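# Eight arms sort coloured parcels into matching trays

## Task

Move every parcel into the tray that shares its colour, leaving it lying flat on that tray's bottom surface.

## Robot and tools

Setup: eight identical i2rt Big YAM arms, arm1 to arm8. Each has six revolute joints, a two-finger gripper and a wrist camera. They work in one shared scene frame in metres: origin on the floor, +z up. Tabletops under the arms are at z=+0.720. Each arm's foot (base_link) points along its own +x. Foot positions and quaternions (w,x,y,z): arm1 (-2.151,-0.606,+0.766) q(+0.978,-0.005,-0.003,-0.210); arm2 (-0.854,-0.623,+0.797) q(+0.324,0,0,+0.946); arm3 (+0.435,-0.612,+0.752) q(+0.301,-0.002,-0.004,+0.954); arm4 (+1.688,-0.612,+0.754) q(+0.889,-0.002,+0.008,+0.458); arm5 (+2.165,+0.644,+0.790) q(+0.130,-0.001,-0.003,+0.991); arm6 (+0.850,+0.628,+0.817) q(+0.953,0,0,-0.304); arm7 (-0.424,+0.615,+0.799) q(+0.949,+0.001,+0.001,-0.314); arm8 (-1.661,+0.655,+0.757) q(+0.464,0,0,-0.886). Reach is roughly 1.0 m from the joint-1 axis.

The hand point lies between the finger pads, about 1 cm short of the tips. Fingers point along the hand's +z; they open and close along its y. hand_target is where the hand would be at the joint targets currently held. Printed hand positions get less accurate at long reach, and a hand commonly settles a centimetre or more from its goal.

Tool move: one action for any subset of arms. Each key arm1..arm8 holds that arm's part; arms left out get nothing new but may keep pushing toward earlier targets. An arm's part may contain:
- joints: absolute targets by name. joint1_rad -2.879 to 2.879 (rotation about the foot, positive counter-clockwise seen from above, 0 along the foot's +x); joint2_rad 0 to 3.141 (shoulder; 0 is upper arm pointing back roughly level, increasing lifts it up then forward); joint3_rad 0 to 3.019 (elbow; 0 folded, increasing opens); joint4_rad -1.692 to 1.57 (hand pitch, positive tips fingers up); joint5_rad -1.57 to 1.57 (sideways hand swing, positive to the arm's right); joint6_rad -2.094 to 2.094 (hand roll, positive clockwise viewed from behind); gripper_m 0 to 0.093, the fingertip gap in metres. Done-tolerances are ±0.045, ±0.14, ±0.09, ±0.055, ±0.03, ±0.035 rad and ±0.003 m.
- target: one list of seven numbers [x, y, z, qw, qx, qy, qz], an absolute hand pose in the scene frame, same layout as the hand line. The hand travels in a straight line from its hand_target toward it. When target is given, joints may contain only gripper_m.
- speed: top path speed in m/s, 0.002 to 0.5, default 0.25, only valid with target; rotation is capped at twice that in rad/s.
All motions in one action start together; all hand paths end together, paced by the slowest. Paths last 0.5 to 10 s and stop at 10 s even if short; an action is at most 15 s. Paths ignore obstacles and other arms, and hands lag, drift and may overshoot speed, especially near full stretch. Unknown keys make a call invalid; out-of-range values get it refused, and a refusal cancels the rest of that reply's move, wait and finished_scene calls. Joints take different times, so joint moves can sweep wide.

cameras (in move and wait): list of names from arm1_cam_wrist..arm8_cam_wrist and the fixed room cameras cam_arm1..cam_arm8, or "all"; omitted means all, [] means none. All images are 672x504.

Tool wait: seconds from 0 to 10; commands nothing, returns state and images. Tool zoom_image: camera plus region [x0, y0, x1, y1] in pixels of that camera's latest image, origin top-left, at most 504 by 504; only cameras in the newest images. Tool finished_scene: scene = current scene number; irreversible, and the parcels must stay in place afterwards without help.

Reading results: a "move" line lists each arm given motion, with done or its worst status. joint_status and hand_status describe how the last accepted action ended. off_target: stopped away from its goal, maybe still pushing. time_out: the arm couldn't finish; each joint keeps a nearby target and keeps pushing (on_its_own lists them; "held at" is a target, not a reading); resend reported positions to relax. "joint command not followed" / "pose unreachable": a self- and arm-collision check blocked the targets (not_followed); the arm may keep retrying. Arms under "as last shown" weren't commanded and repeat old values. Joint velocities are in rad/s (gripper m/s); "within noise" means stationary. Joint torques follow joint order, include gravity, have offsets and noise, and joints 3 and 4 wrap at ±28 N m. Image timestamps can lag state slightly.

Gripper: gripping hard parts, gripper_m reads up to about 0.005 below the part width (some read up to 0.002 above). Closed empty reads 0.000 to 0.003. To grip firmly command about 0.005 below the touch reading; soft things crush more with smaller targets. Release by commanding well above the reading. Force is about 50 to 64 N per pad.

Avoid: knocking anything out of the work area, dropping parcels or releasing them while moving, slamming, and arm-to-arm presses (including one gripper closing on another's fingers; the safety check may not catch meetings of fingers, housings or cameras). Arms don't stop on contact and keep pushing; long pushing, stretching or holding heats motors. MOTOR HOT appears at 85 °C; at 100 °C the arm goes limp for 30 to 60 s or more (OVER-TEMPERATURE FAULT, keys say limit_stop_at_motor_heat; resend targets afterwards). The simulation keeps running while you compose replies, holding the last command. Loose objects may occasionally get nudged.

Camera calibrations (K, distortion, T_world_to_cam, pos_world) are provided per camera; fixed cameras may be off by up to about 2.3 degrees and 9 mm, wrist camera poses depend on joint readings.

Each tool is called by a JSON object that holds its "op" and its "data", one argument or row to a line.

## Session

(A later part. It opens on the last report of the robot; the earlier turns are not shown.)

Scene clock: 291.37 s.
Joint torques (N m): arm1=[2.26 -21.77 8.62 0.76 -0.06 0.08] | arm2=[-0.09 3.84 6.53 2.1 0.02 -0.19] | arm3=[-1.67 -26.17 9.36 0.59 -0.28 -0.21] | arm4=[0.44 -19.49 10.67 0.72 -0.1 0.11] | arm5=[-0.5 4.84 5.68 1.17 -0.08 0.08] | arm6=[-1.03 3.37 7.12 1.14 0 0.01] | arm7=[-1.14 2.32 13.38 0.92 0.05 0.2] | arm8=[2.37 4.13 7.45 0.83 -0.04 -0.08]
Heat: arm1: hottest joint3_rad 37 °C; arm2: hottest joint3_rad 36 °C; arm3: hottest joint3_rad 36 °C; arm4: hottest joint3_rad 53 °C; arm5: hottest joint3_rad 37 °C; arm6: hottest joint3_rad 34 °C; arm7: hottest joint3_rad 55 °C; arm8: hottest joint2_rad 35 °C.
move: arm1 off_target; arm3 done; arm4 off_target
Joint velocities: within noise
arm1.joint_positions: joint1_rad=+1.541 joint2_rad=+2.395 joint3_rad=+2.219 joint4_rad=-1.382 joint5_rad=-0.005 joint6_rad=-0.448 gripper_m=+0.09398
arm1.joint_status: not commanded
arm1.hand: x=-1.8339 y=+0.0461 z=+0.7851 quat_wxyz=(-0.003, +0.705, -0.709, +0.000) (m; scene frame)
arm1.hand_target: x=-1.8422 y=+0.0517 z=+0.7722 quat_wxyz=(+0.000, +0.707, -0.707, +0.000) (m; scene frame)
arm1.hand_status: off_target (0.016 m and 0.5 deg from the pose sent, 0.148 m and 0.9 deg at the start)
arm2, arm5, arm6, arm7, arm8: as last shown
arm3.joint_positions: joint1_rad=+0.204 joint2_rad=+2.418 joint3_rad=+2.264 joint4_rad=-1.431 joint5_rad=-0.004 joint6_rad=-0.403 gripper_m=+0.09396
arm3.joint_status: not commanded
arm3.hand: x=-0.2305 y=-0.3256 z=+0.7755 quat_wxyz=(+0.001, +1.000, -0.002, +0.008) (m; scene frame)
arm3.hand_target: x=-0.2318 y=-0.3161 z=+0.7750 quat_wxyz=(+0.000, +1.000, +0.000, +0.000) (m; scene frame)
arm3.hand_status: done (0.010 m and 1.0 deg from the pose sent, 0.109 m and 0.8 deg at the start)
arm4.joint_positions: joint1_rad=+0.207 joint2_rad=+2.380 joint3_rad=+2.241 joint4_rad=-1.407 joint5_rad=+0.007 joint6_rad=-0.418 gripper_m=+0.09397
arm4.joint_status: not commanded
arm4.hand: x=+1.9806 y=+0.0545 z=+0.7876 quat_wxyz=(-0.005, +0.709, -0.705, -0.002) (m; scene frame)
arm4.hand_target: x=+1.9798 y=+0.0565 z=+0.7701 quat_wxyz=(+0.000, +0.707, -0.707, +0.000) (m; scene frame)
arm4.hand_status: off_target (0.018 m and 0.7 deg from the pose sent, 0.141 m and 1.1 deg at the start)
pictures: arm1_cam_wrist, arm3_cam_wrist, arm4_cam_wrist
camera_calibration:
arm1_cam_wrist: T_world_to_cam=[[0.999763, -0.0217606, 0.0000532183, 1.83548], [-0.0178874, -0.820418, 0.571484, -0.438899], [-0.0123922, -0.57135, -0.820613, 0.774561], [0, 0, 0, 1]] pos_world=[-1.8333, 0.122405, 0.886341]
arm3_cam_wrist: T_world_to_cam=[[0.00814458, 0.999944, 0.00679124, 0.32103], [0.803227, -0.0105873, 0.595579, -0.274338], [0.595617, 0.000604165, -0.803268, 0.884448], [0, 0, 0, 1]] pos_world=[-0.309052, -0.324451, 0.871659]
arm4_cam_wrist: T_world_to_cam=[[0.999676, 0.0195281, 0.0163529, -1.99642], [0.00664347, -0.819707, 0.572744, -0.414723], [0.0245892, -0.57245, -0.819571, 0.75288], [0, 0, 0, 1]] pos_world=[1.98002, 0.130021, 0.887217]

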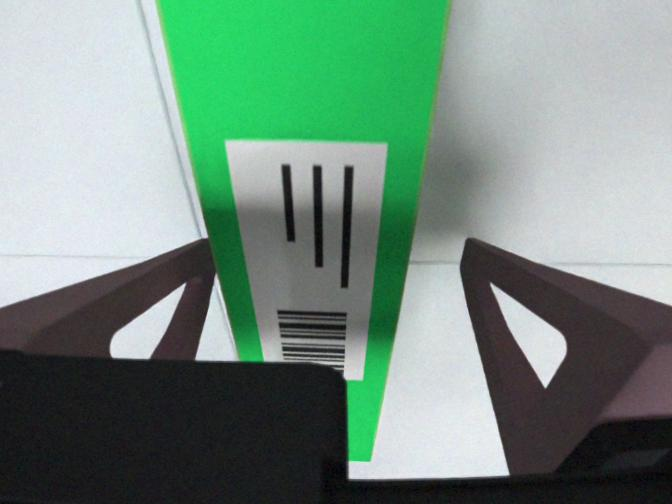

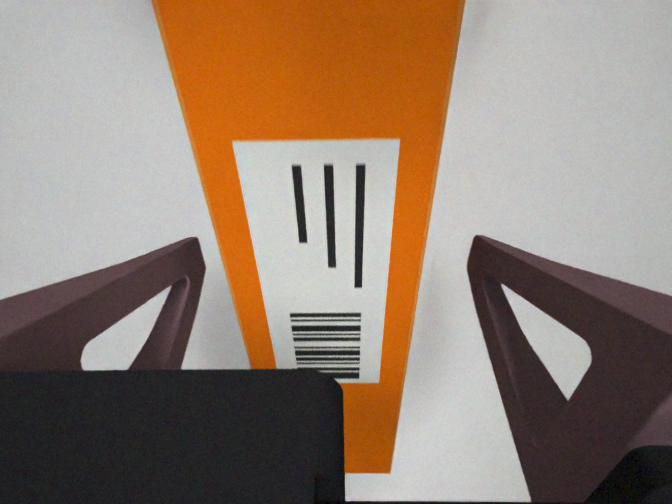

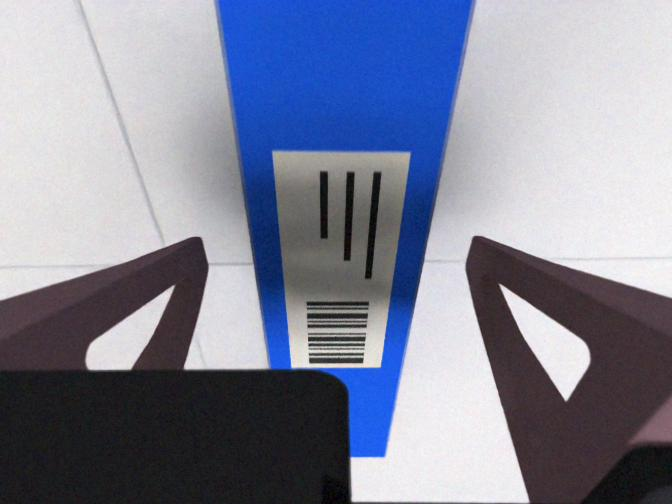

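{"op": "move", "data": {
  "arm1": {"target":[-1.846,0.052,0.757,0,-0.7071,0.7071,0]},
  "arm3": {"target":[-0.232,-0.316,0.77,0,1,0,0]},
  "arm4": {"target":[1.980,0.055,0.752,0,-0.7071,0.7071,0]},
  "cameras": []
}}

{"op": "move", "data": {
  "arm1": {"joints":{"gripper_m":0.05}},
  "arm3": {"joints":{"gripper_m":0.05}},
  "arm4": {"joints":{"gripper_m":0.05}},
  "cameras": []
}}

{"op": "move", "data": {
  "arm1": {"target":[-1.846,0.052,0.91,0,-0.7071,0.7071,0]},
  "arm3": {"target":[-0.232,-0.316,0.90,0,1,0,0]},
  "arm4": {"target":[1.980,0.055,0.91,0,-0.7071,0.7071,0]},
  "cameras": ["arm1_cam_wrist","arm3_cam_wrist","arm4_cam_wrist"]
}}

{"op": "move", "data": {
  "arm1": {"joints":{"joint2_rad":1.0,"joint3_rad":1.8,"joint4_rad":-1.6}},
  "arm3": {"joints":{"joint2_rad":1.0,"joint3_rad":1.8,"joint4_rad":-1.6}},
  "arm4": {"joints":{"joint2_rad":1.0,"joint3_rad":1.8,"joint4_rad":-1.6}},
  "cameras": []
}}

{"op": "move", "data": {
  "arm1": {"joints":{"joint1_rad":-1.548,"joint6_rad":0.045}},
  "arm3": {"joints":{"joint1_rad":2.136,"joint6_rad":-0.115}},
  "arm4": {"joints":{"joint1_rad":-1.883,"joint6_rad":0.0}},
  "cameras": ["cam_arm1","cam_arm3","cam_arm4"]
}}

Scene clock: 313.37 s.
Joint torques (N m): arm1=[1.96 -21.13 7.76 0.81 -0.06 0.07] | arm2=[-0.15 3.84 6.54 2.1 0.02 -0.19] | arm3=[-1.67 -26.05 9.05 0.58 -0.29 -0.21] | arm4=[0.26 -19.08 9.57 0.76 -0.1 0.1] | arm5=[-0.09 4.6 5.67 1.28 -0.08 0.03] | arm6=[-1.08 3.37 7.1 1.16 -0.01 0.01] | arm7=[-1.2 2.2 13.34 0.91 0.04 0.21] | arm8=[2.14 4.42 7.43 0.88 -0.04 -0.08]
Heat: arm1: hottest joint3_rad 37 °C; arm2: hottest joint3_rad 35 °C; arm3: hottest joint3_rad 36 °C; arm4: hottest joint3_rad 48 °C; arm5: hottest joint3_rad 36 °C; arm6: hottest joint3_rad 34 °C; arm7: hottest joint3_rad 56 °C; arm8: hottest joint3_rad 34 °C.
move: arm1 off_target; arm3 done; arm4 off_target
Joint velocities: within noise
arm1.joint_positions: joint1_rad=+1.547 joint2_rad=+2.395 joint3_rad=+2.201 joint4_rad=-1.347 joint5_rad=-0.005 joint6_rad=-0.443 gripper_m=+0.09398
arm1.joint_status: not commanded
arm1.hand: x=-1.8367 y=+0.0505 z=+0.7784 quat_wxyz=(-0.011, +0.706, -0.708, -0.002) (m; scene frame)
arm1.hand_target: x=-1.8461 y=+0.0514 z=+0.7574 quat_wxyz=(+0.000, +0.707, -0.707, +0.000) (m; scene frame)
arm1.hand_status: off_target (0.023 m and 1.3 deg from the pose sent, 0.031 m and 0.5 deg at the start)
arm2, arm5, arm6, arm8: as last shown
arm3.joint_positions: joint1_rad=+0.204 joint2_rad=+2.418 joint3_rad=+2.264 joint4_rad=-1.421 joint5_rad=-0.004 joint6_rad=-0.403 gripper_m=+0.09396
arm3.joint_status: not commanded
arm3.hand: x=-0.2327 y=-0.3247 z=+0.7755 quat_wxyz=(+0.000, +1.000, -0.002, +0.004) (m; scene frame)
arm3.hand_target: x=-0.2318 y=-0.3161 z=+0.7700 quat_wxyz=(+0.000, +1.000, +0.000, +0.000) (m; scene frame)
arm3.hand_status: done (0.010 m and 0.5 deg from the pose sent, 0.011 m and 1.0 deg at the start)
arm4.joint_positions: joint1_rad=+0.207 joint2_rad=+2.380 joint3_rad=+2.216 joint4_rad=-1.365 joint5_rad=+0.007 joint6_rad=-0.418 gripper_m=+0.09397
arm4.joint_status: not commanded
arm4.hand: x=+1.9815 y=+0.0569 z=+0.7783 quat_wxyz=(-0.013, +0.709, -0.705, -0.005) (m; scene frame)
arm4.hand_target: x=+1.9797 y=+0.0543 z=+0.7525 quat_wxyz=(+0.000, +0.707, -0.707, +0.000) (m; scene frame)
arm4.hand_status: off_target (0.026 m and 1.6 deg from the pose sent, 0.036 m and 0.7 deg at the start)
arm7.joint_positions: joint1_rad=-1.021 joint2_rad=+0.542 joint3_rad=+1.374 joint4_rad=-1.489 joint5_rad=-0.003 joint6_rad=-0.009 gripper_m=+0.09396
arm7.joint_status: not commanded
arm7.hand: x=-0.4399 y=+0.4299 z=+1.3148 quat_wxyz=(-0.296, -0.659, -0.610, +0.326) (m; scene frame)
arm7.hand_target: x=-0.4414 y=+0.4364 z=+1.3367 quat_wxyz=(-0.306, -0.659, -0.597, +0.339) (m; scene frame)
arm7.hand_status: not commanded
pictures: none
No camera images: "cameras" was empty.

Scene clock: 314.00 s.
Joint torques (N m): arm1=[2.32 -21.48 7.87 0.83 -0.04 0.09] | arm2=[-0.15 3.84 6.54 2.1 0.02 -0.19] | arm3=[-1.85 -25.99 9.03 0.59 -0.25 -0.21] | arm4=[0.26 -19.08 9.55 0.79 -0.1 0.1] | arm5=[-0.26 4.6 5.78 1.03 -0.1 0.06] | arm6=[-1.08 3.37 7.1 1.13 -0.01 0.01] | arm7=[-1.14 2.26 13.35 0.9 0.05 0.2] | arm8=[2.26 4.37 7.43 0.84 -0.01 -0.09]
Heat: arm1: hottest joint3_rad 37 °C; arm2: hottest joint3_rad 35 °C; arm3: hottest joint3_rad 36 °C; arm4: hottest joint3_rad 48 °C; arm5: hottest joint3_rad 36 °C; arm6: hottest joint3_rad 34 °C; arm7: hottest joint3_rad 56 °C; arm8: hottest joint3_rad 34 °C.
move: arm1 off_target; arm3 off_target; arm4 off_target
Joint velocities: within noise
arm1.joint_positions: joint1_rad=+1.547 joint2_rad=+2.395 joint3_rad=+2.201 joint4_rad=-1.347 joint5_rad=-0.005 joint6_rad=-0.443 gripper_m=+0.05930
arm1.joint_status: gripper_m off_target (ended at +0.05933, target +0.05000)
arm1.hand: x=-1.8368 y=+0.0506 z=+0.7784 quat_wxyz=(-0.011, +0.705, -0.709, -0.003) (m; scene frame)
arm1.hand_target: x=-1.8461 y=+0.0514 z=+0.7574 quat_wxyz=(+0.000, +0.707, -0.707, +0.000) (m; scene frame)
arm1.hand_status: not commanded
arm2, arm5, arm6, arm7, arm8: as last shown
arm3.joint_positions: joint1_rad=+0.204 joint2_rad=+2.418 joint3_rad=+2.264 joint4_rad=-1.420 joint5_rad=-0.005 joint6_rad=-0.403 gripper_m=+0.05836
arm3.joint_status: gripper_m off_target (ended at +0.05840, target +0.05000)
arm3.hand: x=-0.2329 y=-0.3248 z=+0.7755 quat_wxyz=(+0.000, +1.000, -0.002, +0.003) (m; scene frame)
arm3.hand_target: x=-0.2318 y=-0.3161 z=+0.7700 quat_wxyz=(+0.000, +1.000, +0.000, +0.000) (m; scene frame)
arm3.hand_status: not commanded
arm4.joint_positions: joint1_rad=+0.207 joint2_rad=+2.380 joint3_rad=+2.216 joint4_rad=-1.365 joint5_rad=+0.007 joint6_rad=-0.418 gripper_m=+0.05883
arm4.joint_status: gripper_m off_target (ended at +0.05886, target +0.05000)
arm4.hand: x=+1.9815 y=+0.0569 z=+0.7783 quat_wxyz=(-0.013, +0.709, -0.705, -0.005) (m; scene frame)
arm4.hand_target: x=+1.9797 y=+0.0542 z=+0.7525 quat_wxyz=(+0.000, +0.707, -0.707, +0.000) (m; scene frame)
arm4.hand_status: not commanded
pictures: none
No camera images: "cameras" was empty.

Scene clock: 315.63 s.
Joint torques (N m): arm1=[2.08 -21.13 12.6 -0.12 -0.03 0.06] | arm2=[-0.15 3.84 6.53 2.1 0.02 -0.19] | arm3=[-1.85 -29.1 14.31 -0.38 -0.23 -0.22] | arm4=[0.38 -20.48 14.32 -0.23 -0.1 0.11] | arm5=[-0.5 4.42 5.65 1.14 -0.09 0.04] | arm6=[-1.08 3.37 7.12 1.13 -0.01 0.01] | arm7=[-1.08 2.2 13.34 0.88 0.04 0.2] | arm8=[2.32 4.37 7.5 0.85 -0.03 -0.09]
Heat: arm1: hottest joint3_rad 37 °C; arm2: hottest joint3_rad 35 °C; arm3: hottest joint3_rad 36 °C; arm4: hottest joint3_rad 49 °C; arm5: hottest joint3_rad 36 °C; arm6: hottest joint3_rad 34 °C; arm7: hottest joint3_rad 56 °C; arm8: hottest joint3_rad 34 °C.
move: arm1 off_target; arm3 off_target; arm4 off_target
Joint velocities: within noise
arm1.joint_positions: joint1_rad=+1.547 joint2_rad=+2.347 joint3_rad=+2.452 joint4_rad=-1.673 joint5_rad=-0.005 joint6_rad=-0.443 gripper_m=+0.05930
arm1.joint_status: not commanded
arm1.hand: x=-1.8424 y=+0.0412 z=+0.9076 quat_wxyz=(+0.002, +0.705, -0.709, +0.002) (m; scene frame)
arm1.hand_target: x=-1.8463 y=+0.0513 z=+0.9097 quat_wxyz=(-0.004, +0.707, -0.707, -0.002) (m; scene frame)
arm1.hand_status: off_target (0.012 m and 0.4 deg from the pose sent, 0.132 m and 1.3 deg at the start; a joint's target at an end of its range on 22 of 49 steps)
arm2, arm5, arm6, arm7, arm8: as last shown
arm3.joint_positions: joint1_rad=+0.204 joint2_rad=+2.410 joint3_rad=+2.457 joint4_rad=-1.671 joint5_rad=-0.005 joint6_rad=-0.404 gripper_m=+0.05836
arm3.joint_status: not commanded
arm3.hand: x=-0.2242 y=-0.3292 z=+0.8546 quat_wxyz=(+0.010, +1.000, -0.002, +0.027) (m; scene frame)
arm3.hand_target: x=-0.2295 y=-0.3172 z=+0.8996 quat_wxyz=(-0.005, +1.000, +0.000, -0.010) (m; scene frame)
arm3.hand_status: off_target (0.048 m and 3.3 deg from the pose sent, 0.125 m and 0.4 deg at the start; a joint's target at an end of its range on 28 of 49 steps)
arm4.joint_positions: joint1_rad=+0.207 joint2_rad=+2.347 joint3_rad=+2.472 joint4_rad=-1.684 joint5_rad=+0.007 joint6_rad=-0.418 gripper_m=+0.05883
arm4.joint_status: not commanded
arm4.hand: x=+1.9780 y=+0.0468 z=+0.8986 quat_wxyz=(+0.001, +0.709, -0.705, +0.000) (m; scene frame)
arm4.hand_target: x=+1.9796 y=+0.0541 z=+0.9098 quat_wxyz=(-0.012, +0.707, -0.707, -0.005) (m; scene frame)
arm4.hand_status: off_target (0.014 m and 0.4 deg from the pose sent, 0.132 m and 1.6 deg at the start; a joint's target at an end of its range on 27 of 49 steps)
pictures: arm1_cam_wrist, arm3_cam_wrist, arm4_cam_wrist
camera_calibration:
arm1_cam_wrist: T_world_to_cam=[[0.999773, -0.0207068, -0.00495221, 1.84841], [-0.0140177, -0.815261, 0.578924, -0.512914], [-0.016025, -0.578723, -0.815367, 0.860892], [0, 0, 0, 1]] pos_world=[-1.84139, 0.118334, 1.00803]
arm3_cam_wrist: T_world_to_cam=[[0.00817055, 0.999916, -0.0100151, 0.338425], [0.780835, -0.000123074, 0.624737, -0.353063], [0.624683, -0.0129246, -0.780771, 0.927122], [0, 0, 0, 1]] pos_world=[-0.306239, -0.326457, 0.947831]
arm4_cam_wrist: T_world_to_cam=[[0.999746, 0.0197999, 0.0107541, -1.99069], [0.00982555, -0.812615, 0.582719, -0.500276], [0.0202767, -0.582465, -0.812603, 0.842208], [0, 0, 0, 1]] pos_world=[1.97803, 0.123441, 0.997309]

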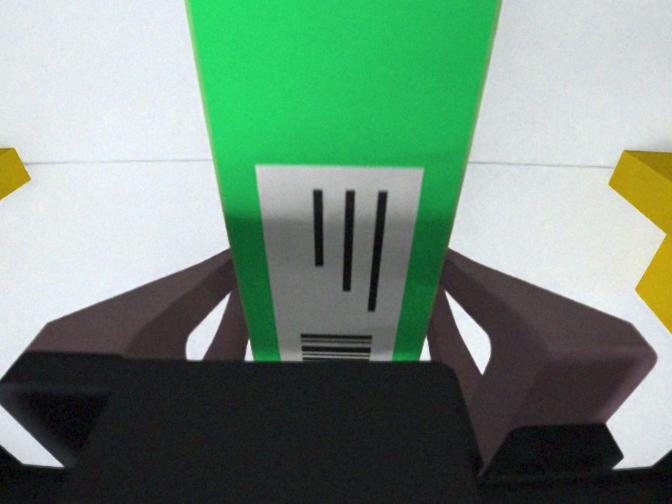

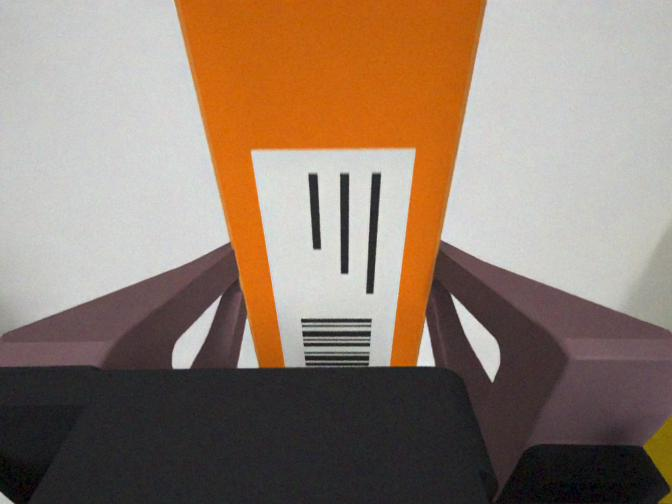

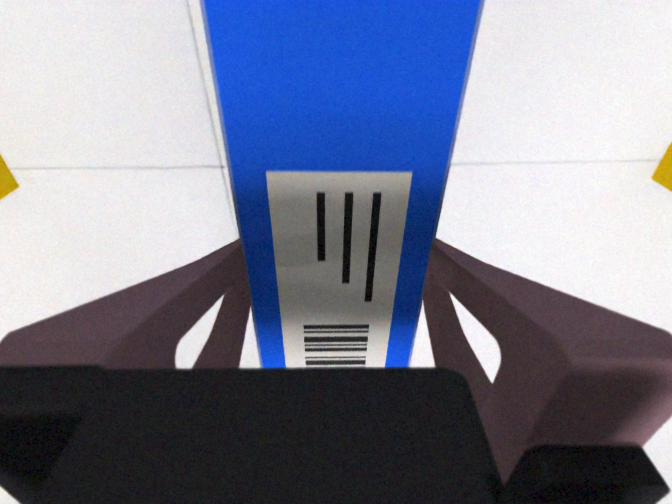

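Scene clock: 317.87 s.
Joint torques (N m): arm1=[2.2 -2.67 7.17 1.84 0.01 0.07] | arm2=[-0.15 3.84 6.54 2.1 0.02 -0.19] | arm3=[-1.73 -5.19 8.43 1.48 -0.21 -0.19] | arm4=[0.21 -2.26 8.49 1.88 -0.1 0.13] | arm5=[-0.03 4.78 5.79 1.22 -0.09 0.05] | arm6=[-1.03 3.37 7.12 1.14 0 0.01] | arm7=[-1.14 2.2 13.38 0.85 0.04 0.21] | arm8=[2.26 4.42 7.5 0.87 -0.05 -0.09]
Heat: arm1: hottest joint3_rad 37 °C; arm2: hottest joint3_rad 35 °C; arm3: hottest joint3_rad 36 °C; arm4: hottest joint3_rad 48 °C; arm5: hottest joint3_rad 36 °C; arm6: hottest joint3_rad 34 °C; arm7: hottest joint3_rad 56 °C; arm8: hottest joint3_rad 34 °C.
move: arm1 done; arm3 done; arm4 done
Joint velocities: within noise
arm1.joint_positions: joint1_rad=+1.547 joint2_rad=+1.005 joint3_rad=+1.803 joint4_rad=-1.609 joint5_rad=-0.005 joint6_rad=-0.443 gripper_m=+0.05929
arm1.joint_status: all done
arm1.hand: x=-2.0186 y=-0.3186 z=+1.3452 quat_wxyz=(-0.346, +0.658, -0.658, -0.122) (m; scene frame)
arm1.hand_target: x=-2.0221 y=-0.3174 z=+1.3470 quat_wxyz=(-0.350, +0.658, -0.654, -0.127) (m; scene frame)
arm1.hand_status: not commanded
arm2, arm5, arm6, arm7, arm8: as last shown
arm3.joint_positions: joint1_rad=+0.204 joint2_rad=+1.009 joint3_rad=+1.792 joint4_rad=-1.610 joint5_rad=-0.005 joint6_rad=-0.404 gripper_m=+0.05836
arm3.joint_status: all done
arm3.hand: x=+0.1429 y=-0.4911 z=+1.3265 quat_wxyz=(-0.144, +0.932, +0.001, -0.332) (m; scene frame)
arm3.hand_target: x=+0.1470 y=-0.4888 z=+1.3341 quat_wxyz=(-0.153, +0.927, +0.003, -0.342) (m; scene frame)
arm3.hand_status: not commanded
arm4.joint_positions: joint1_rad=+0.207 joint2_rad=+1.001 joint3_rad=+1.802 joint4_rad=-1.608 joint5_rad=+0.007 joint6_rad=-0.417 gripper_m=+0.05883
arm4.joint_status: all done
arm4.hand: x=+1.8203 y=-0.3219 z=+1.3318 quat_wxyz=(-0.341, +0.658, -0.658, -0.133) (m; scene frame)
arm4.hand_target: x=+1.8202 y=-0.3204 z=+1.3327 quat_wxyz=(-0.344, +0.655, -0.659, -0.136) (m; scene frame)
arm4.hand_status: not commanded
pictures: none
No camera images: "cameras" was empty.

Scene clock: 320.37 s.
Joint torques (N m): arm1=[0.09 -2.37 7.09 1.77 0.03 0.06] | arm2=[-0.15 3.84 6.53 2.1 0.02 -0.19] | arm3=[0.62 -5.36 8.44 1.5 -0.17 0.14] | arm4=[-1.38 -2.08 8.4 1.89 -0.05 0.11] | arm5=[0.26 4.84 5.57 1.09 -0.08 0.05] | arm6=[-1.08 3.43 7.1 1.16 -0.01 0.01] | arm7=[-1.14 2.32 13.31 0.88 0.06 0.21] | arm8=[2.14 4.19 7.46 0.85 -0.04 -0.08]
Heat: arm1: hottest joint3_rad 37 °C; arm2: hottest joint3_rad 35 °C; arm3: hottest joint3_rad 36 °C; arm4: hottest joint3_rad 48 °C; arm5: hottest joint3_rad 36 °C; arm6: hottest joint3_rad 34 °C; arm7: hottest joint3_rad 56 °C; arm8: hottest joint3_rad 34 °C.
move: arm1 done; arm3 done; arm4 done
Joint velocities: within noise
arm1.joint_positions: joint1_rad=-1.535 joint2_rad=+1.006 joint3_rad=+1.803 joint4_rad=-1.609 joint5_rad=-0.006 joint6_rad=+0.038 gripper_m=+0.05920
arm1.joint_status: all done
arm1.hand: x=-2.2710 y=-0.8896 z=+1.3500 quat_wxyz=(-0.219, -0.780, -0.502, +0.303) (m; scene frame)
arm1.hand_target: x=-2.2741 y=-0.8874 z=+1.3520 quat_wxyz=(-0.222, -0.782, -0.493, +0.308) (m; scene frame)
arm1.hand_status: not commanded
arm2.joint_positions: joint1_rad=-2.041 joint2_rad=+0.547 joint3_rad=+1.432 joint4_rad=-1.505 joint5_rad=+0.001 joint6_rad=+0.446 gripper_m=+0.08992
arm2.joint_status: not commanded
arm2.hand: x=-0.6947 y=-0.5493 z=+1.3355 quat_wxyz=(-0.414, -0.003, -0.889, -0.196) (m; scene frame)
arm2.hand_target: x=-0.6923 y=-0.5490 z=+1.3352 quat_wxyz=(-0.415, -0.001, -0.889, -0.193) (m; scene frame)
arm2.hand_status: not commanded
arm3.joint_positions: joint1_rad=+2.122 joint2_rad=+1.009 joint3_rad=+1.792 joint4_rad=-1.610 joint5_rad=-0.006 joint6_rad=-0.131 gripper_m=+0.05837
arm3.joint_status: all done
arm3.hand: x=+0.4139 y=-0.9293 z=+1.3255 quat_wxyz=(+0.234, +0.636, +0.683, -0.275) (m; scene frame)
arm3.hand_target: x=+0.4186 y=-0.9267 z=+1.3331 quat_wxyz=(+0.246, +0.633, +0.679, -0.280) (m; scene frame)
arm3.hand_status: not commanded
arm4.joint_positions: joint1_rad=-1.869 joint2_rad=+1.002 joint3_rad=+1.802 joint4_rad=-1.608 joint5_rad=+0.006 joint6_rad=-0.008 gripper_m=+0.05883
arm4.joint_status: all done
arm4.hand: x=+1.8827 y=-0.8537 z=+1.3358 quat_wxyz=(-0.328, -0.406, -0.835, +0.175) (m; scene frame)
arm4.hand_target: x=+1.8795 y=-0.8569 z=+1.3373 quat_wxyz=(-0.332, -0.414, -0.829, +0.178) (m; scene frame)
arm4.hand_status: not commanded
arm5.joint_positions: joint1_rad=+1.571 joint2_rad=+0.546 joint3_rad=+1.426 joint4_rad=-1.489 joint5_rad=+0.000 joint6_rad=-0.262 gripper_m=+0.08988
arm5.joint_status: not commanded
arm5.hand: x=+2.1163 y=+0.4686 z=+1.3282 quat_wxyz=(+0.231, +0.628, +0.628, -0.398) (m; scene frame)
arm5.hand_target: x=+2.1174 y=+0.4686 z=+1.3268 quat_wxyz=(+0.231, +0.630, +0.629, -0.391) (m; scene frame)
arm5.hand_status: not commanded
arm6.joint_positions: joint1_rad=-1.145 joint2_rad=+0.554 joint3_rad=+1.426 joint4_rad=-1.493 joint5_rad=+0.000 joint6_rad=-0.207 gripper_m=+0.08990
arm6.joint_status: not commanded
arm6.hand: x=+0.8155 y=+0.4507 z=+1.3540 quat_wxyz=(-0.253, -0.624, -0.634, +0.381) (m; scene frame)
arm6.hand_target: x=+0.8151 y=+0.4539 z=+1.3549 quat_wxyz=(-0.254, -0.629, -0.629, +0.381) (m; scene frame)
arm6.hand_status: not commanded
arm7: as last shown
arm8.joint_positions: joint1_rad=+0.321 joint2_rad=+0.550 joint3_rad=+1.434 joint4_rad=-1.490 joint5_rad=-0.001 joint6_rad=-0.274 gripper_m=+0.08994
arm8.joint_status: not commanded
arm8.hand: x=-1.7117 y=+0.4841 z=+1.2993 quat_wxyz=(-0.225, -0.630, -0.623, +0.406) (m; scene frame)
arm8.hand_target: x=-1.7109 y=+0.4848 z=+1.2955 quat_wxyz=(-0.221, -0.629, -0.629, +0.401) (m; scene frame)
arm8.hand_status: not commanded
pictures: cam_arm1, cam_arm3, cam_arm4

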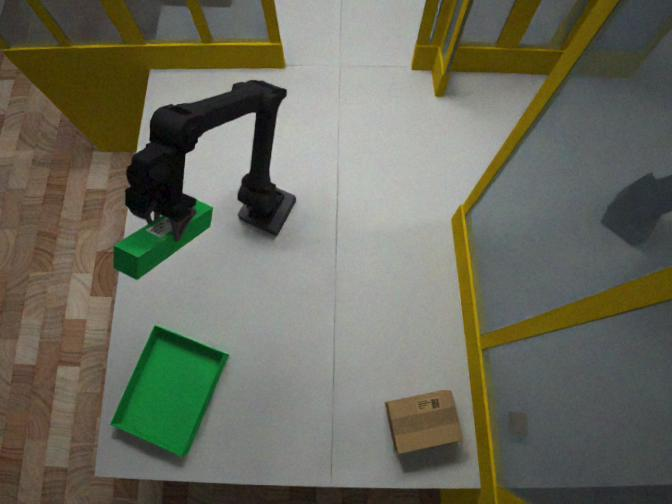

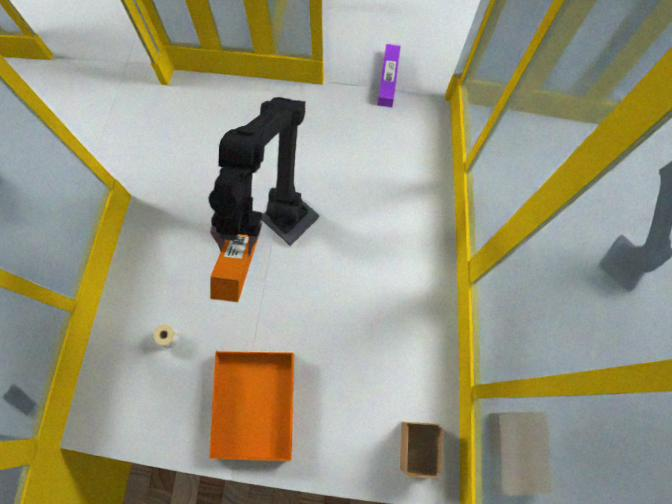

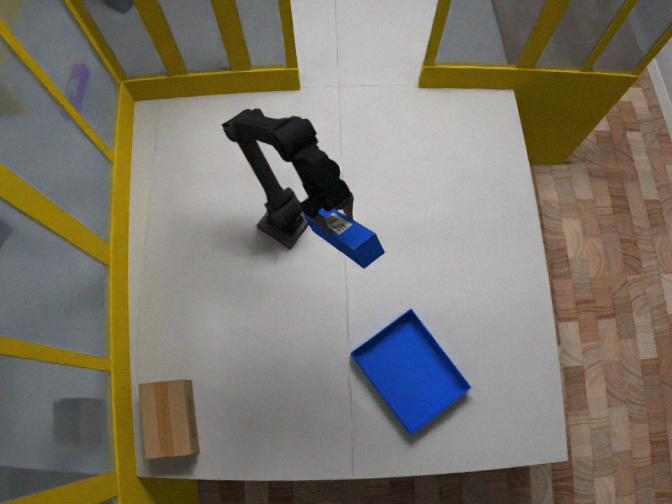

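{"op": "move", "data": {
  "arm1": {"target":[-2.416,-1.234,0.91,0,0.8457,0.5336,0],"speed":0.3},
  "arm3": {"target":[0.404,-1.289,0.92,0,0.682,0.7314,0],"speed":0.3},
  "arm4": {"target":[2.114,-1.185,0.91,0,0.450,0.893,0],"speed":0.3},
  "cameras": ["cam_arm1","cam_arm3","cam_arm4"]
}}

{"op": "move", "data": {
  "arm1": {"target":[-2.416,-1.234,0.785,0,0.8457,0.5336,0],"speed":0.15},
  "arm3": {"target":[0.404,-1.289,0.785,0,0.682,0.7314,0],"speed":0.15},
  "arm4": {"target":[2.114,-1.185,0.785,0,0.450,0.893,0],"speed":0.15},
  "cameras": ["cam_arm1","cam_arm3","cam_arm4"]
}}

Scene clock: 334.47 s.
Joint torques (N m): arm1=[1.03 -20.19 12.78 -0.13 0.22 0.07] | arm2=[-0.15 3.84 6.54 2.1 0.02 -0.19] | arm3=[0.62 -24.59 14.42 -0.35 0 0.13] | arm4=[-1.79 -18.61 14.99 -0.23 -0.15 0.07] | arm5=[0.03 5.13 5.64 1.21 -0.07 0.02] | arm6=[-1.08 3.43 7.12 1.14 -0.01 0.01] | arm7=[-1.14 2.2 13.33 0.94 0.04 0.21] | arm8=[2.32 4.19 7.53 0.81 -0.06 -0.07]
Heat: arm1: hottest joint3_rad 36 °C; arm2: hottest joint3_rad 35 °C; arm3: hottest joint3_rad 35 °C; arm4: hottest joint3_rad 47 °C; arm5: hottest joint3_rad 36 °C; arm6: hottest joint3_rad 34 °C; arm7: hottest joint3_rad 56 °C; arm8: hottest joint3_rad 34 °C.
move: arm1 off_target; arm3 off_target; arm4 off_target
Joint velocities: within noise
arm1.joint_positions: joint1_rad=-1.535 joint2_rad=+2.197 joint3_rad=+2.129 joint4_rad=-1.540 joint5_rad=+0.004 joint6_rad=+0.042 gripper_m=+0.05919
arm1.joint_status: not commanded
arm1.hand: x=-2.4068 y=-1.2253 z=+0.8976 quat_wxyz=(+0.007, -0.842, -0.540, -0.012) (m; scene frame)
arm1.hand_target: x=-2.4156 y=-1.2333 z=+0.9101 quat_wxyz=(+0.000, -0.846, -0.534, +0.000) (m; scene frame)
arm1.hand_status: off_target (0.018 m and 1.8 deg from the pose sent, 0.577 m and 44.0 deg at the start)
arm2, arm5, arm6, arm7, arm8: as last shown
arm3.joint_positions: joint1_rad=+2.124 joint2_rad=+2.176 joint3_rad=+2.147 joint4_rad=-1.588 joint5_rad=+0.001 joint6_rad=-0.129 gripper_m=+0.05838
arm3.joint_status: not commanded
arm3.hand: x=+0.3959 y=-1.2752 z=+0.8939 quat_wxyz=(-0.015, +0.681, +0.732, +0.021) (m; scene frame)
arm3.hand_target: x=+0.4040 y=-1.2875 z=+0.9200 quat_wxyz=(+0.001, +0.682, +0.731, +0.000) (m; scene frame)
arm3.hand_status: off_target (0.031 m and 3.0 deg from the pose sent, 0.542 m and 42.3 deg at the start)
arm4.joint_positions: joint1_rad=-1.876 joint2_rad=+2.312 joint3_rad=+2.407 joint4_rad=-1.682 joint5_rad=-0.013 joint6_rad=-0.008 gripper_m=+0.05883
arm4.joint_status: not commanded
arm4.hand: x=+2.1153 y=-1.1706 z=+0.9087 quat_wxyz=(+0.007, -0.442, -0.897, -0.002) (m; scene frame)
arm4.hand_target: x=+2.1134 y=-1.1845 z=+0.9098 quat_wxyz=(-0.001, -0.450, -0.893, +0.000) (m; scene frame)
arm4.hand_status: off_target (0.015 m and 1.3 deg from the pose sent, 0.587 m and 43.7 deg at the start)
pictures: cam_arm1, cam_arm3, cam_arm4

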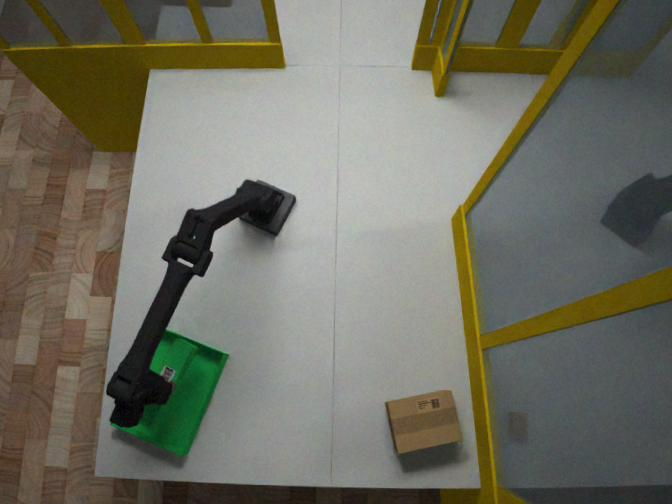

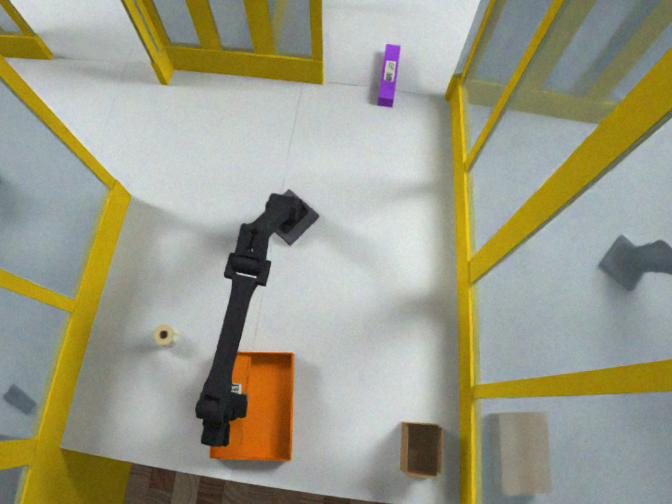

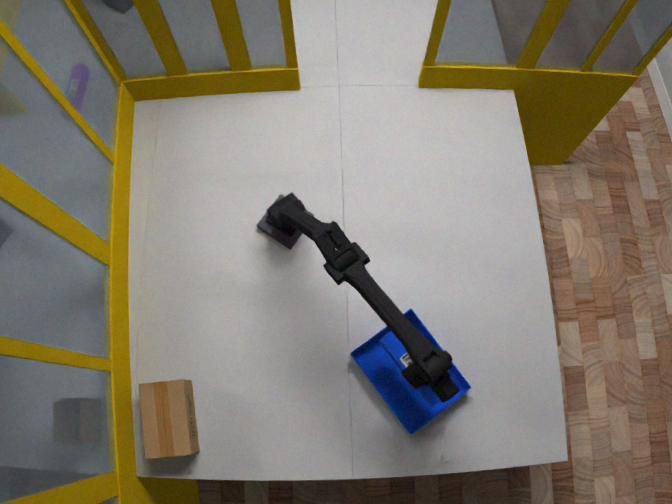

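Scene clock: 336.07 s.
Joint torques (N m): arm1=[1.26 -20.31 8.12 0.79 0.17 0.05] | arm2=[-0.15 3.84 6.53 2.1 0.02 -0.19] | arm3=[0.56 -25.7 9.26 0.61 0.02 0.12] | arm4=[-1.55 -19.08 10.13 0.77 -0.15 0.1] | arm5=[-0.09 4.95 5.83 1.14 -0.06 0.06] | arm6=[-1.08 3.31 7.1 1.14 -0.01 0.01] | arm7=[-1.08 2.02 13.38 0.9 0.05 0.2] | arm8=[2.37 3.96 7.45 0.83 -0.05 -0.08]
Heat: arm1: hottest joint3_rad 36 °C; arm2: hottest joint3_rad 35 °C; arm3: hottest joint3_rad 35 °C; arm4: hottest joint3_rad 47 °C; arm5: hottest joint3_rad 36 °C; arm6: hottest joint3_rad 34 °C; arm7: hottest joint3_rad 56 °C; arm8: hottest joint3_rad 34 °C.
move: arm1 off_target; arm3 off_target; arm4 off_target
Joint velocities: within noise
arm1.joint_positions: joint1_rad=-1.535 joint2_rad=+2.262 joint3_rad=+1.973 joint4_rad=-1.285 joint5_rad=+0.004 joint6_rad=+0.042 gripper_m=+0.05919
arm1.joint_status: not commanded
arm1.hand: x=-2.4103 y=-1.2358 z=+0.7962 quat_wxyz=(-0.003, -0.842, -0.540, +0.002) (m; scene frame)
arm1.hand_target: x=-2.4158 y=-1.2339 z=+0.7851 quat_wxyz=(+0.000, -0.846, -0.534, +0.000) (m; scene frame)
arm1.hand_status: off_target (0.013 m and 0.9 deg from the pose sent, 0.113 m and 1.8 deg at the start)
arm2, arm5, arm6, arm7, arm8: as last shown
arm3.joint_positions: joint1_rad=+2.124 joint2_rad=+2.236 joint3_rad=+1.952 joint4_rad=-1.304 joint5_rad=+0.001 joint6_rad=-0.129 gripper_m=+0.05838
arm3.joint_status: not commanded
arm3.hand: x=+0.3961 y=-1.2823 z=+0.7812 quat_wxyz=(-0.006, +0.681, +0.732, +0.010) (m; scene frame)
arm3.hand_target: x=+0.4039 y=-1.2888 z=+0.7850 quat_wxyz=(+0.000, +0.682, +0.731, +0.000) (m; scene frame)
arm3.hand_status: off_target (0.011 m and 1.3 deg from the pose sent, 0.110 m and 3.0 deg at the start)
arm4.joint_positions: joint1_rad=-1.876 joint2_rad=+2.337 joint3_rad=+2.175 joint4_rad=-1.396 joint5_rad=-0.013 joint6_rad=-0.008 gripper_m=+0.05883
arm4.joint_status: not commanded
arm4.hand: x=+2.1198 y=-1.1793 z=+0.8032 quat_wxyz=(-0.006, -0.442, -0.897, +0.004) (m; scene frame)
arm4.hand_target: x=+2.1136 y=-1.1846 z=+0.7852 quat_wxyz=(+0.000, -0.450, -0.893, +0.000) (m; scene frame)
arm4.hand_status: off_target (0.020 m and 1.3 deg from the pose sent, 0.125 m and 1.3 deg at the start)
pictures: cam_arm1, cam_arm3, cam_arm4

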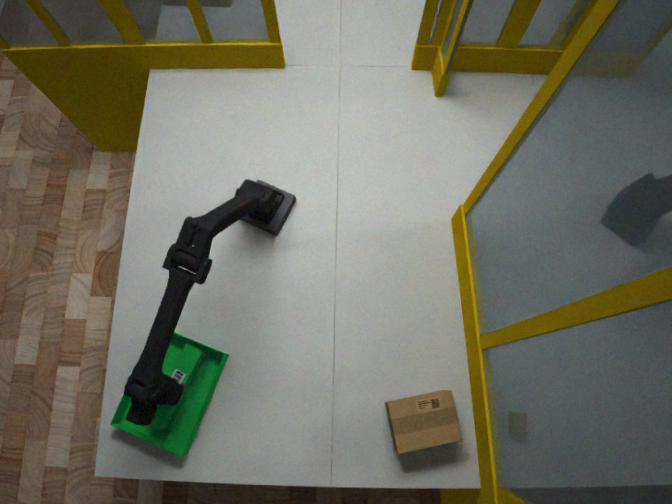

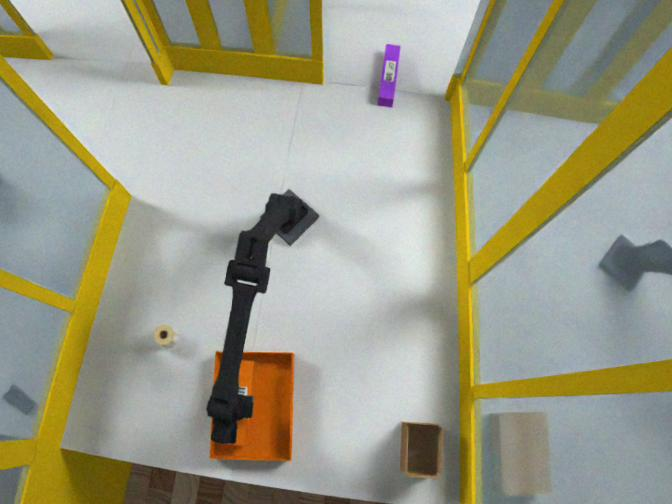

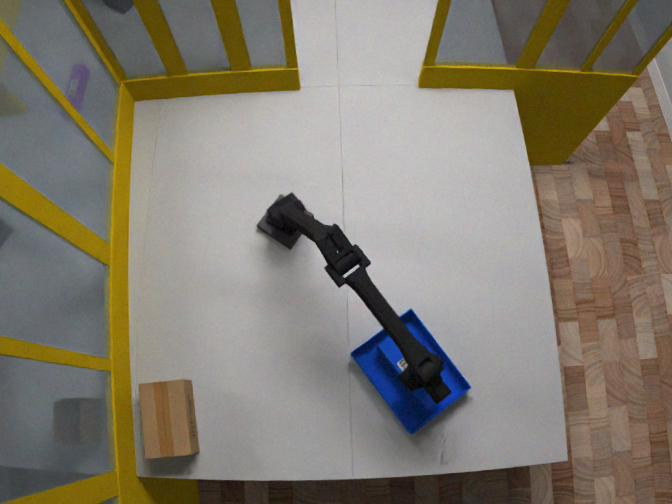

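{"op": "move", "data": {
  "arm1": {"target":[-2.420,-1.232,0.765,0,0.8457,0.5336,0],"speed":0.15},
  "arm3": {"target":[0.408,-1.290,0.777,0,0.682,0.7314,0],"speed":0.15},
  "arm4": {"target":[2.109,-1.187,0.76,0,0.450,0.893,0],"speed":0.15},
  "cameras": []
}}

{"op": "zoom_image", "data": {
  "camera": "cam_arm4",
  "region": [330, 290, 490, 450]
}}

Scene clock: 342.53 s.
Joint torques (N m): arm1=[0.79 -19.43 7.58 0.73 0.18 0.01] | arm2=[-0.15 3.84 6.53 2.1 0.02 -0.19] | arm3=[0.79 -23.88 8.92 0.66 0.03 0.12] | arm4=[-1.79 -18.84 9.74 0.79 -0.15 0.04] | arm5=[-0.38 4.37 5.64 1.21 -0.07 0.08] | arm6=[-1.08 3.37 7.12 1.16 -0.01 0] | arm7=[-1.2 2.26 13.41 0.9 0.04 0.21] | arm8=[2.08 4.42 7.49 0.85 -0.05 -0.08]
Heat: arm1: hottest joint3_rad 36 °C; arm2: hottest joint3_rad 35 °C; arm3: hottest joint3_rad 35 °C; arm4: hottest joint3_rad 47 °C; arm5: hottest joint3_rad 36 °C; arm6: hottest joint3_rad 34 °C; arm7: hottest joint3_rad 56 °C; arm8: hottest joint3_rad 33 °C.
move: arm1 off_target; arm3 off_target; arm4 off_target
Joint velocities: within noise
arm1.joint_positions: joint1_rad=-1.537 joint2_rad=+2.272 joint3_rad=+1.955 joint4_rad=-1.245 joint5_rad=+0.004 joint6_rad=+0.042 gripper_m=+0.05919
arm1.joint_status: not commanded
arm1.hand: x=-2.4123 y=-1.2374 z=+0.7829 quat_wxyz=(-0.006, -0.842, -0.539, +0.006) (m; scene frame)
arm1.hand_target: x=-2.4197 y=-1.2316 z=+0.7652 quat_wxyz=(+0.000, -0.846, -0.534, +0.000) (m; scene frame)
arm1.hand_status: off_target (0.020 m and 1.2 deg from the pose sent, 0.033 m and 0.9 deg at the start)
arm2, arm5, arm6, arm7, arm8: as last shown
arm3.joint_positions: joint1_rad=+2.128 joint2_rad=+2.236 joint3_rad=+1.952 joint4_rad=-1.290 joint5_rad=+0.001 joint6_rad=-0.124 gripper_m=+0.05838
arm3.joint_status: not commanded
arm3.hand: x=+0.3987 y=-1.2860 z=+0.7812 quat_wxyz=(-0.001, +0.681, +0.732, +0.005) (m; scene frame)
arm3.hand_target: x=+0.4081 y=-1.2898 z=+0.7770 quat_wxyz=(+0.000, +0.682, +0.731, +0.000) (m; scene frame)
arm3.hand_status: off_target (0.011 m and 0.6 deg from the pose sent, 0.015 m and 1.3 deg at the start)
arm4.joint_positions: joint1_rad=-1.880 joint2_rad=+2.347 joint3_rad=+2.138 joint4_rad=-1.341 joint5_rad=-0.013 joint6_rad=-0.008 gripper_m=+0.05883
arm4.joint_status: not commanded
arm4.hand: x=+2.1177 y=-1.1819 z=+0.7824 quat_wxyz=(-0.009, -0.444, -0.896, +0.006) (m; scene frame)
arm4.hand_target: x=+2.1088 y=-1.1863 z=+0.7604 quat_wxyz=(+0.000, -0.450, -0.893, +0.000) (m; scene frame)
arm4.hand_status: off_target (0.025 m and 1.5 deg from the pose sent, 0.045 m and 1.3 deg at the start)
pictures: none
No camera images: "cameras" was empty.

Scaled by 3.150.

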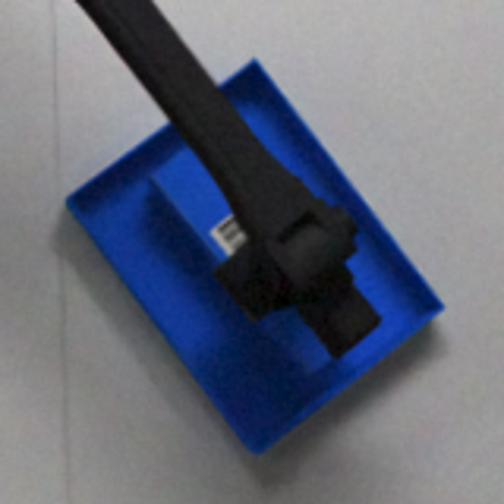

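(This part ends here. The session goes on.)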